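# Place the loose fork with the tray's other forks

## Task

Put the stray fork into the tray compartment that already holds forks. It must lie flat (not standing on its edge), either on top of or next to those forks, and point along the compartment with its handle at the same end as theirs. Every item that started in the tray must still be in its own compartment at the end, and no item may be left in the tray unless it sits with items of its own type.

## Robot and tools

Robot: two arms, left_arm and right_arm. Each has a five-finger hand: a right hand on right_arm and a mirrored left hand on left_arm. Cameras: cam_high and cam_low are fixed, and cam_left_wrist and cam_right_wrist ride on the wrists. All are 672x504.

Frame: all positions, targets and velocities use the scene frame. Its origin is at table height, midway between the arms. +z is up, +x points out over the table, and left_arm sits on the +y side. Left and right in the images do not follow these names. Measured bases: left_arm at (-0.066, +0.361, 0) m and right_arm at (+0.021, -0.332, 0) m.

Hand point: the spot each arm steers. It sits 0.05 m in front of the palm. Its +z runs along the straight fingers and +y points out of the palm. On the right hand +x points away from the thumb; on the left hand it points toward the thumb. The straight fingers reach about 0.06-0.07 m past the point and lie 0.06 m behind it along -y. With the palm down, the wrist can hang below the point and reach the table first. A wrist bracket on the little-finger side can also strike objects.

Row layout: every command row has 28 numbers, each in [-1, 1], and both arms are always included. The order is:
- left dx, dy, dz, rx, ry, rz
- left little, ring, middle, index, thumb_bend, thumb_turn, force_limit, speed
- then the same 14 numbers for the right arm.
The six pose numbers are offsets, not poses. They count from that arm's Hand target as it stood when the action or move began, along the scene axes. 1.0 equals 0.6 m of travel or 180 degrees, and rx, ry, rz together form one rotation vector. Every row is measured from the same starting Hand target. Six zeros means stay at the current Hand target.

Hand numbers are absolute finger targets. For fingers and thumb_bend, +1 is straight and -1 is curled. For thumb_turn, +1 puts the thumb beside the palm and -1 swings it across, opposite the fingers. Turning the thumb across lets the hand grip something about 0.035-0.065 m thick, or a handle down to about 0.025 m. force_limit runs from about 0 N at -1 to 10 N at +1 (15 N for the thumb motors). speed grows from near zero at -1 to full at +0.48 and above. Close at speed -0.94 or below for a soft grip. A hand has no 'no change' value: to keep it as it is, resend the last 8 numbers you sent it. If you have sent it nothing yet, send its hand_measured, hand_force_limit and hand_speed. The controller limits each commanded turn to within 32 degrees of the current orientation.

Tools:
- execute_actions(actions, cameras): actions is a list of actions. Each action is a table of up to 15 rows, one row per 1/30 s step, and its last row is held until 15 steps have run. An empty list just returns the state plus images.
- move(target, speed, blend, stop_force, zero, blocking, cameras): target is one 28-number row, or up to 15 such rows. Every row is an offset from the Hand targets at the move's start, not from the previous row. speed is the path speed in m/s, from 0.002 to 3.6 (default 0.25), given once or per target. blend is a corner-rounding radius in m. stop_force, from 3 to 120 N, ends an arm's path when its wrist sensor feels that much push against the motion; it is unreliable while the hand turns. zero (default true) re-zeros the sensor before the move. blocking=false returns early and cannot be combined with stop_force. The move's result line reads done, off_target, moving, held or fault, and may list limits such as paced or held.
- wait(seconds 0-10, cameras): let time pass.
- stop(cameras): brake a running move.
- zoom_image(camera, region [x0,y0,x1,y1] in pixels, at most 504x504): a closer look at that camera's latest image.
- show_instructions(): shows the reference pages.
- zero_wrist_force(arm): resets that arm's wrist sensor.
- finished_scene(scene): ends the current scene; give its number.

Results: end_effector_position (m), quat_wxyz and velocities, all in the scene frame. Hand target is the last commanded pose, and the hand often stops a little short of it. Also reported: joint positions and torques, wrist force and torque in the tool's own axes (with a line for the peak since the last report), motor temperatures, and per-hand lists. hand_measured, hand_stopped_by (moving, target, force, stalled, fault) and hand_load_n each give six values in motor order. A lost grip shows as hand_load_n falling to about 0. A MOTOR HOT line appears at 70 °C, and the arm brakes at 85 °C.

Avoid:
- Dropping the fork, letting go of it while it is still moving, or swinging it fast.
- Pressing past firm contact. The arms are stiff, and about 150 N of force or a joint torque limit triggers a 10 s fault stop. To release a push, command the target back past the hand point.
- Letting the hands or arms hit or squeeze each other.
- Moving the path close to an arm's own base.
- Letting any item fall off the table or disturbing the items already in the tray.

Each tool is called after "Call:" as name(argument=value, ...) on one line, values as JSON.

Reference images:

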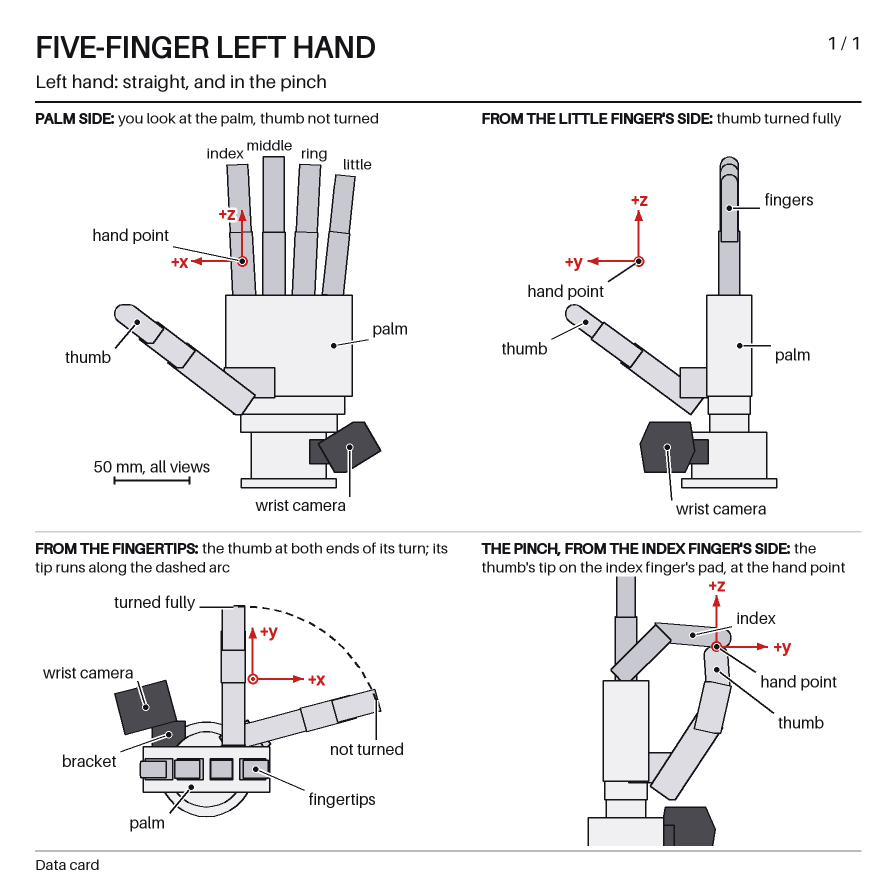

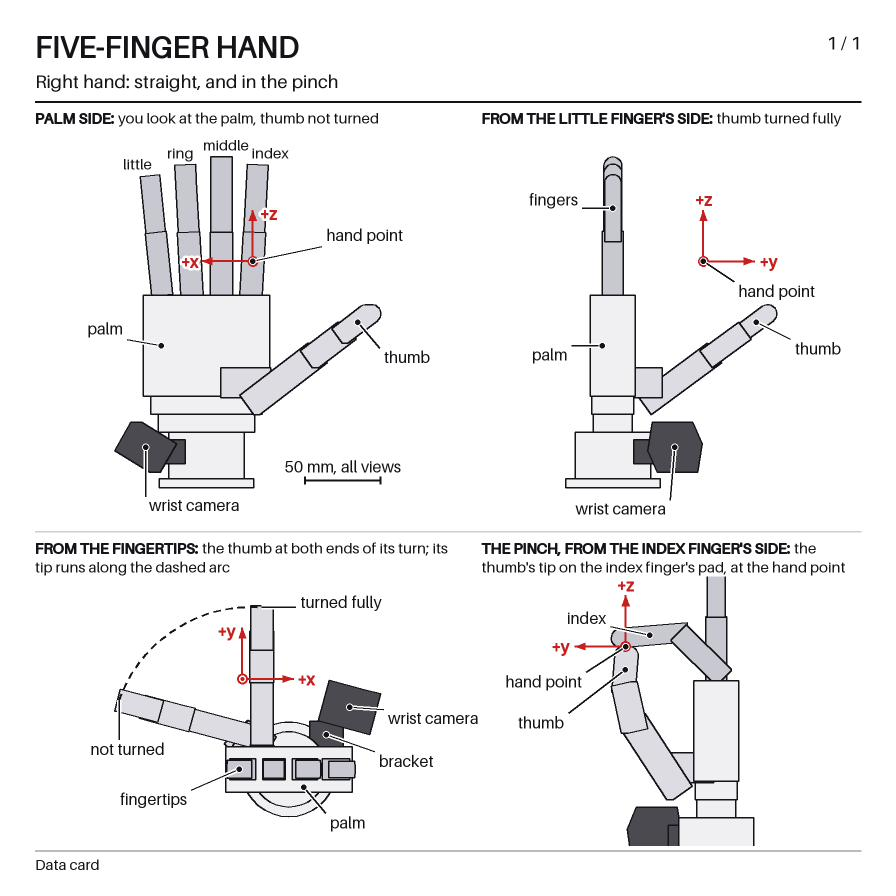

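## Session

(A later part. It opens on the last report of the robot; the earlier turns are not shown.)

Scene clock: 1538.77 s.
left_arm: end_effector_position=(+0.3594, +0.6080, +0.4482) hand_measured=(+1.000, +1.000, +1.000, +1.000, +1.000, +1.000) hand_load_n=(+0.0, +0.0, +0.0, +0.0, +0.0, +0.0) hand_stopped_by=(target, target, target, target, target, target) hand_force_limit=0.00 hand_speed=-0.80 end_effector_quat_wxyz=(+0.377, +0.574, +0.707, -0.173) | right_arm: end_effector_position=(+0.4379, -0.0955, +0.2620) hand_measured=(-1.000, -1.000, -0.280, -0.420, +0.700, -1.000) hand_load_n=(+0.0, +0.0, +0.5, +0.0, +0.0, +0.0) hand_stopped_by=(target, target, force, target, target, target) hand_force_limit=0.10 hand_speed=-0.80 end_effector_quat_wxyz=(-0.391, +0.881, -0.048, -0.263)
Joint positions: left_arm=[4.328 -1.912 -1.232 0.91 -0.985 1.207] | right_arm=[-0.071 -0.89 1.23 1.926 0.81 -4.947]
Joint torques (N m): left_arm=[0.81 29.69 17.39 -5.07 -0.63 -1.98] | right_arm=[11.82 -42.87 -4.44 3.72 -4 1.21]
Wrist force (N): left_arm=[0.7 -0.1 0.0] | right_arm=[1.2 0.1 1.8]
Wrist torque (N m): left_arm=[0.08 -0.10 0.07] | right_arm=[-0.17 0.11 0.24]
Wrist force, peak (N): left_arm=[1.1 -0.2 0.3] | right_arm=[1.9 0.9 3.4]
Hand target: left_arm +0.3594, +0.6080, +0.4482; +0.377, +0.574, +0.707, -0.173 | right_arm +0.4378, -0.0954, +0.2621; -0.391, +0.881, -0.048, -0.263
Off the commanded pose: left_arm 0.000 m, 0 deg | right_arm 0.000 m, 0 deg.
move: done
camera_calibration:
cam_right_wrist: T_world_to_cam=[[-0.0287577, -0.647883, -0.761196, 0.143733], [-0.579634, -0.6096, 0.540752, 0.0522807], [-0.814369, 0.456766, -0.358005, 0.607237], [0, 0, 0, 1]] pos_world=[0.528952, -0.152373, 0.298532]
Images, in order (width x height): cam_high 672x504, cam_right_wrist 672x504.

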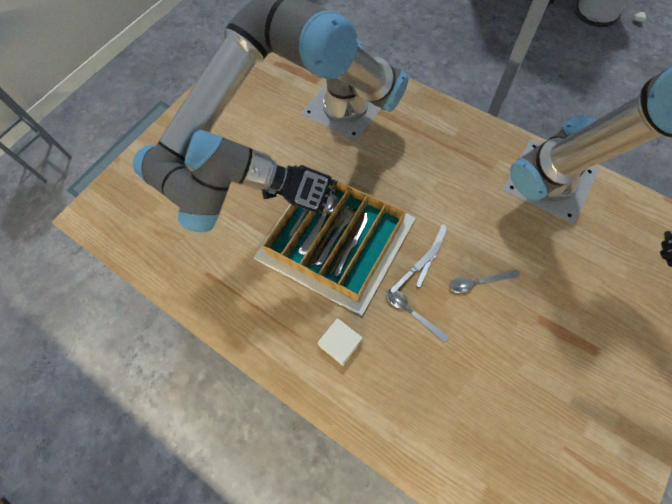

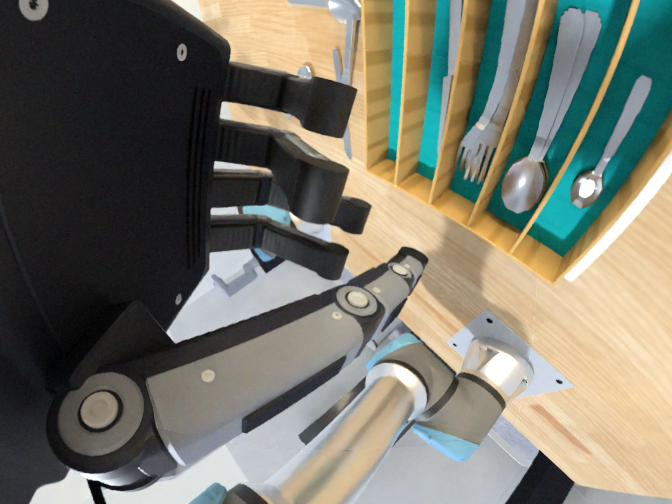

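Call:
move(target=[0,0,0,0,0,0,1,1,1,1,1,1,0,-0.8,-0.06,-0.08,-0.05,0.0232,-0.165,0,-1,-1,-0.28,-0.42,0.7,-1,0.1,-0.8], speed=0.25, cameras=["cam_right_wrist", "cam_high"])

Call:
zoom_image(camera="cam_high", region=[290, 190, 380, 280])

Call:
zoom_image(camera="cam_right_wrist", region=[380, 60, 560, 240])

Scene clock: 1547.87 s.
left_arm: end_effector_position=(+0.3594, +0.6080, +0.4482) hand_measured=(+1.000, +1.000, +1.000, +1.000, +1.000, +1.000) hand_load_n=(+0.0, +0.0, +0.0, +0.0, +0.0, +0.0) hand_stopped_by=(target, target, target, target, target, target) hand_force_limit=0.00 hand_speed=-0.80 end_effector_quat_wxyz=(+0.377, +0.574, +0.707, -0.173) | right_arm: end_effector_position=(+0.4018, -0.1434, +0.2322) hand_measured=(-1.000, -1.000, -0.280, -0.420, +0.700, -1.000) hand_load_n=(+0.0, +0.0, +0.0, +0.0, +0.0, +0.0) hand_stopped_by=(target, target, force, target, target, target) hand_force_limit=0.10 hand_speed=-0.80 end_effector_quat_wxyz=(-0.422, +0.904, +0.064, -0.030)
Joint positions: left_arm=[4.328 -1.912 -1.232 0.91 -0.985 1.207] | right_arm=[-0.234 -1.215 1.637 1.546 0.771 -5.24]
Joint torques (N m): left_arm=[0.21 30.85 18.62 -4.98 -0.61 -2.07] | right_arm=[7.16 -34.49 -15.73 1.71 1.39 -1.04]
Wrist force (N): left_arm=[0.4 -0.2 -0.2] | right_arm=[0.7 0.1 1.4]
Wrist torque (N m): left_arm=[0.08 -0.06 0.06] | right_arm=[-0.19 0.09 0.11]
Wrist force, peak (N): left_arm=[0.9 -0.2 -0.2] | right_arm=[1.8 -0.4 2.1]
Hand target: left_arm +0.3594, +0.6080, +0.4482; +0.377, +0.574, +0.707, -0.173 | right_arm +0.4018, -0.1434, +0.2321; -0.422, +0.904, +0.064, -0.030
Off the commanded pose: left_arm 0.000 m, 0 deg | right_arm 0.000 m, 0 deg.
move: done
camera_calibration:
cam_right_wrist: T_world_to_cam=[[0.363258, -0.592708, -0.718846, -0.0706098], [-0.759957, -0.634845, 0.139414, 0.180342], [-0.538988, 0.495649, -0.681046, 0.558888], [0, 0, 0, 1]] pos_world=[0.463936, -0.204374, 0.304729]
Images, in order (width x height): cam_high 672x504, cam_right_wrist 672x504.

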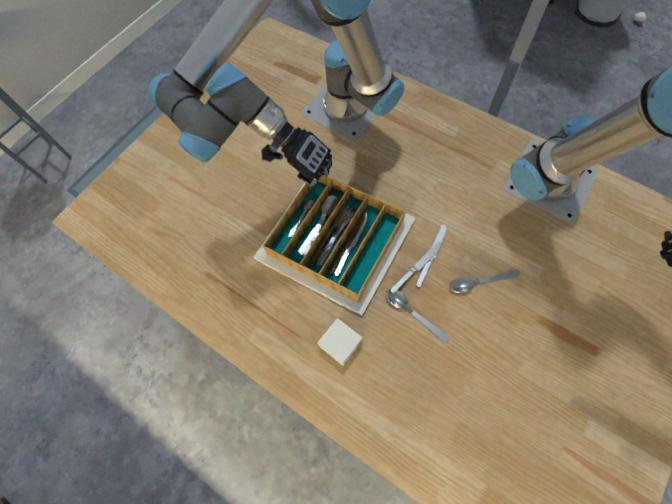

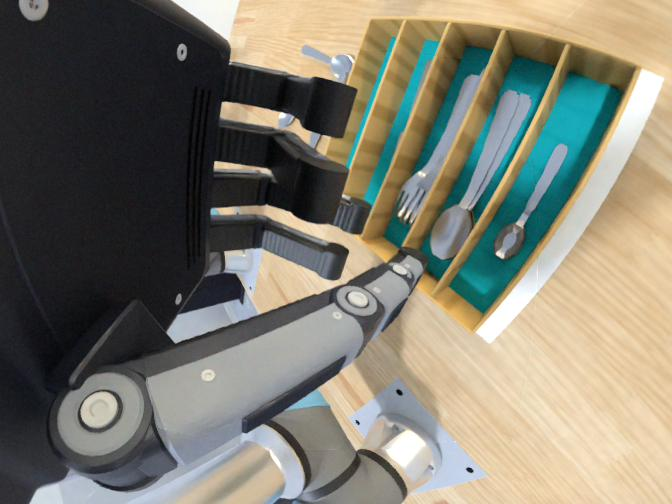

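Scaled by 5.600 from the camera's 672x504 image, which has a finer 960x720 frame.

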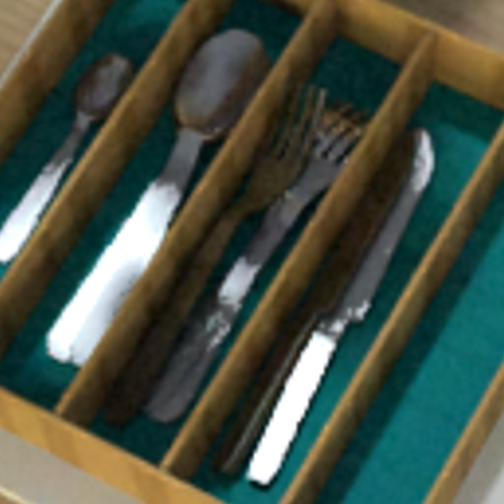

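Scaled by 2.800 from the camera's 672x504 image, which has a finer 960x720 frame.

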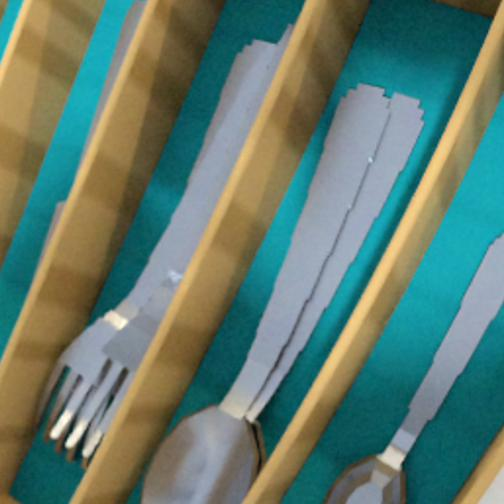

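Call:
move(target=[0,0,0,0,0,0,1,1,1,1,1,1,0,-0.8,-0.1,0.0,0.12,0,0,0,-1,-1,-0.28,-0.42,0.7,-1,0.1,-0.8], cameras=["cam_high","cam_right_wrist"])

Scene clock: 1562.57 s.
left_arm: end_effector_position=(+0.3594, +0.6080, +0.4482) hand_measured=(+1.000, +1.000, +1.000, +1.000, +1.000, +1.000) hand_load_n=(+0.0, +0.0, +0.0, +0.0, +0.0, +0.0) hand_stopped_by=(target, target, target, target, target, target) hand_force_limit=0.00 hand_speed=-0.80 end_effector_quat_wxyz=(+0.377, +0.574, +0.707, -0.173) | right_arm: end_effector_position=(+0.3419, -0.1435, +0.3040) hand_measured=(-1.000, -1.000, -0.280, -0.420, +0.700, -1.000) hand_load_n=(+0.0, +0.5, +0.0, +0.0, +0.0, +0.0) hand_stopped_by=(target, target, force, target, target, target) hand_force_limit=0.10 hand_speed=-0.80 end_effector_quat_wxyz=(-0.422, +0.904, +0.064, -0.030)
Joint positions: left_arm=[4.328 -1.912 -1.232 0.91 -0.985 1.207] | right_arm=[-0.271 -1.416 1.708 1.709 0.786 -5.288]
Joint torques (N m): left_arm=[0.55 29.72 18.34 -4.98 -0.73 -2.03] | right_arm=[11.94 -31.09 -31.64 4.34 -3.96 1.24]
Wrist force (N): left_arm=[0.2 0.0 -0.2] | right_arm=[0.3 0.1 1.5]
Wrist torque (N m): left_arm=[0.09 -0.03 0.05] | right_arm=[-0.18 0.17 0.15]
Wrist force, peak (N): left_arm=[1.0 -0.3 0.1] | right_arm=[1.2 1.7 2.1]
Hand target: left_arm +0.3594, +0.6080, +0.4482; +0.377, +0.574, +0.707, -0.173 | right_arm +0.3418, -0.1434, +0.3041; -0.422, +0.904, +0.064, -0.030
Off the commanded pose: left_arm 0.000 m, 0 deg | right_arm 0.000 m, 0 deg.
move: done
camera_calibration:
cam_right_wrist: T_world_to_cam=[[0.363585, -0.592786, -0.718617, 0.00263599], [-0.759892, -0.634949, 0.139301, 0.124715], [-0.538861, 0.495423, -0.681311, 0.575519], [0, 0, 0, 1]] pos_world=[0.403936, -0.204375, 0.376628]
Images, in order (width x height): cam_high 672x504, cam_right_wrist 672x504.

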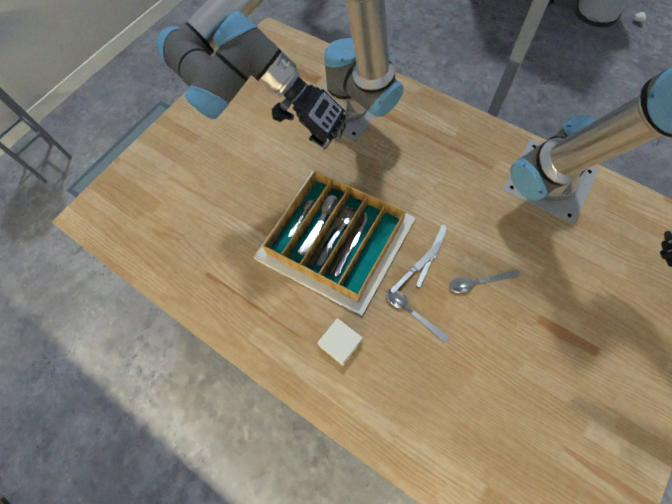

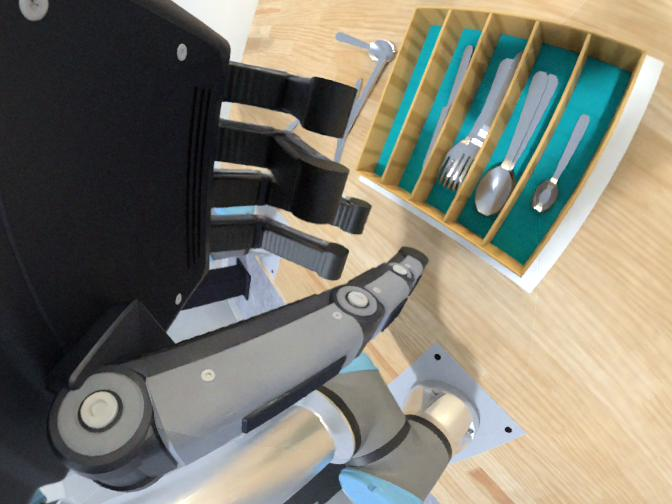

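Call:
zoom_image(camera="cam_right_wrist", region=[410, 20, 540, 220])

Call:
zoom_image(camera="cam_high", region=[290, 190, 380, 280])

Scaled by 2.520 from the camera's 672x504 image, which has a finer 960x720 frame.

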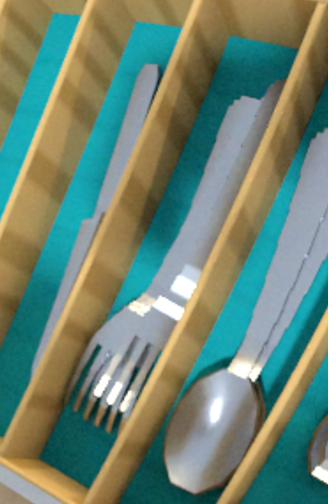

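Scaled by 5.600 from the camera's 672x504 image, which has a finer 960x720 frame.

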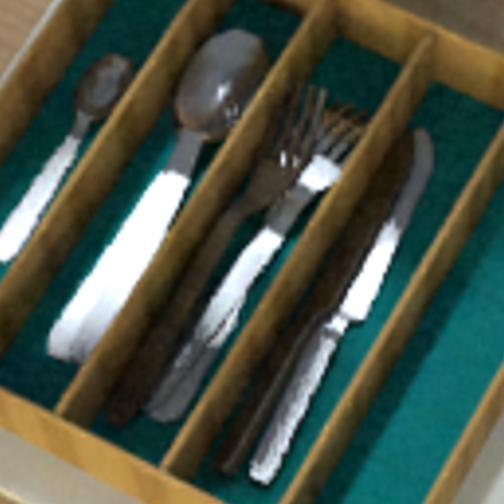

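Call:
move(target=[0,0,0,0,0,0,1,1,1,1,1,1,0,-0.8,0.15,0.27,0.03,0,0,0,-1,-1,-0.28,-0.42,0.7,-1,0.1,-0.8], cameras=["cam_right_wrist"])

Scene clock: 1606.23 s.
left_arm: end_effector_position=(+0.3594, +0.6080, +0.4482) hand_measured=(+1.000, +1.000, +1.000, +1.000, +1.000, +1.000) hand_load_n=(+0.0, +0.0, +0.0, +0.0, +0.0, +0.0) hand_stopped_by=(target, target, target, target, target, target) hand_force_limit=0.00 hand_speed=-0.80 end_effector_quat_wxyz=(+0.377, +0.574, +0.707, -0.173) | right_arm: end_effector_position=(+0.4318, +0.0185, +0.3221) hand_measured=(-1.000, -1.000, -0.280, -0.420, +0.700, -1.000) hand_load_n=(+0.0, +0.0, +0.0, +0.0, +0.0, +0.0) hand_stopped_by=(target, target, force, target, target, target) hand_force_limit=0.10 hand_speed=-0.80 end_effector_quat_wxyz=(-0.422, +0.904, +0.064, -0.030)
Joint positions: left_arm=[4.328 -1.912 -1.232 0.91 -0.985 1.207] | right_arm=[0.129 -1.094 1.121 1.539 0.698 -4.704]
Joint torques (N m): left_arm=[0.45 29.98 18 -5.07 -0.7 -2.11] | right_arm=[6.31 -29.09 -32.27 0.34 -4.33 1.43]
Wrist force (N): left_arm=[0.5 -0.1 0.0] | right_arm=[0.2 0.2 1.5]
Wrist torque (N m): left_arm=[0.07 -0.07 0.06] | right_arm=[-0.17 0.15 0.21]
Wrist force, peak (N): left_arm=[0.9 -0.3 -0.1] | right_arm=[1.0 -1.4 2.6]
Hand target: left_arm +0.3594, +0.6080, +0.4482; +0.377, +0.574, +0.707, -0.173 | right_arm +0.4318, +0.0186, +0.3221; -0.422, +0.904, +0.064, -0.030
Off the commanded pose: left_arm 0.000 m, 0 deg | right_arm 0.000 m, 0 deg.
move: done
camera_calibration:
cam_right_wrist: T_world_to_cam=[[0.363504, -0.592808, -0.71864, 0.078941], [-0.759835, -0.634982, 0.139457, 0.293291], [-0.538995, 0.495355, -0.681254, 0.55618], [0, 0, 0, 1]] pos_world=[0.493936, -0.042475, 0.394729]
Images, in order (width x height): cam_right_wrist 672x504.

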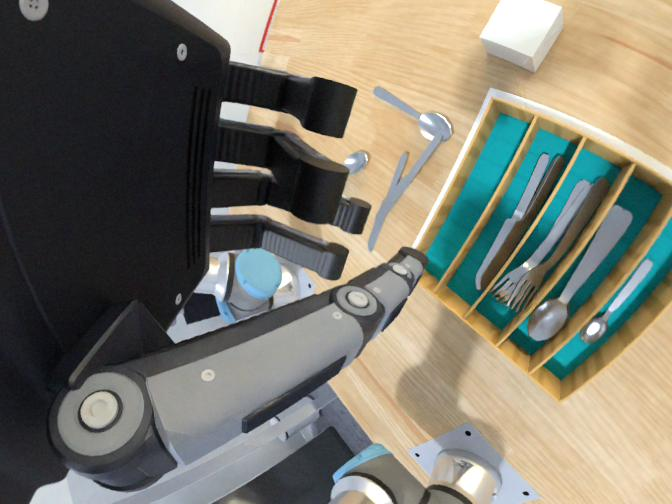

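Call:
zoom_image(camera="cam_right_wrist", region=[480, 160, 630, 340])

Scaled by 2.800 from the camera's 672x504 image, which has a finer 960x720 frame.

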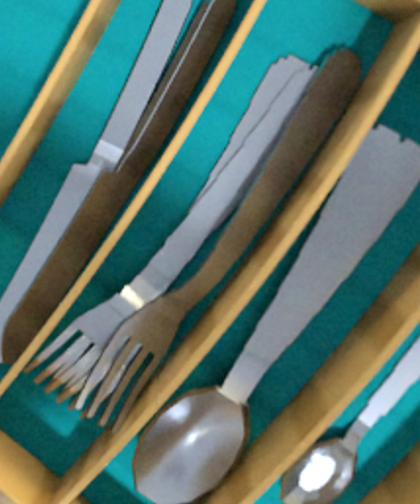

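Call:
finished_scene(scene=3)

The scene is finished: the task was done.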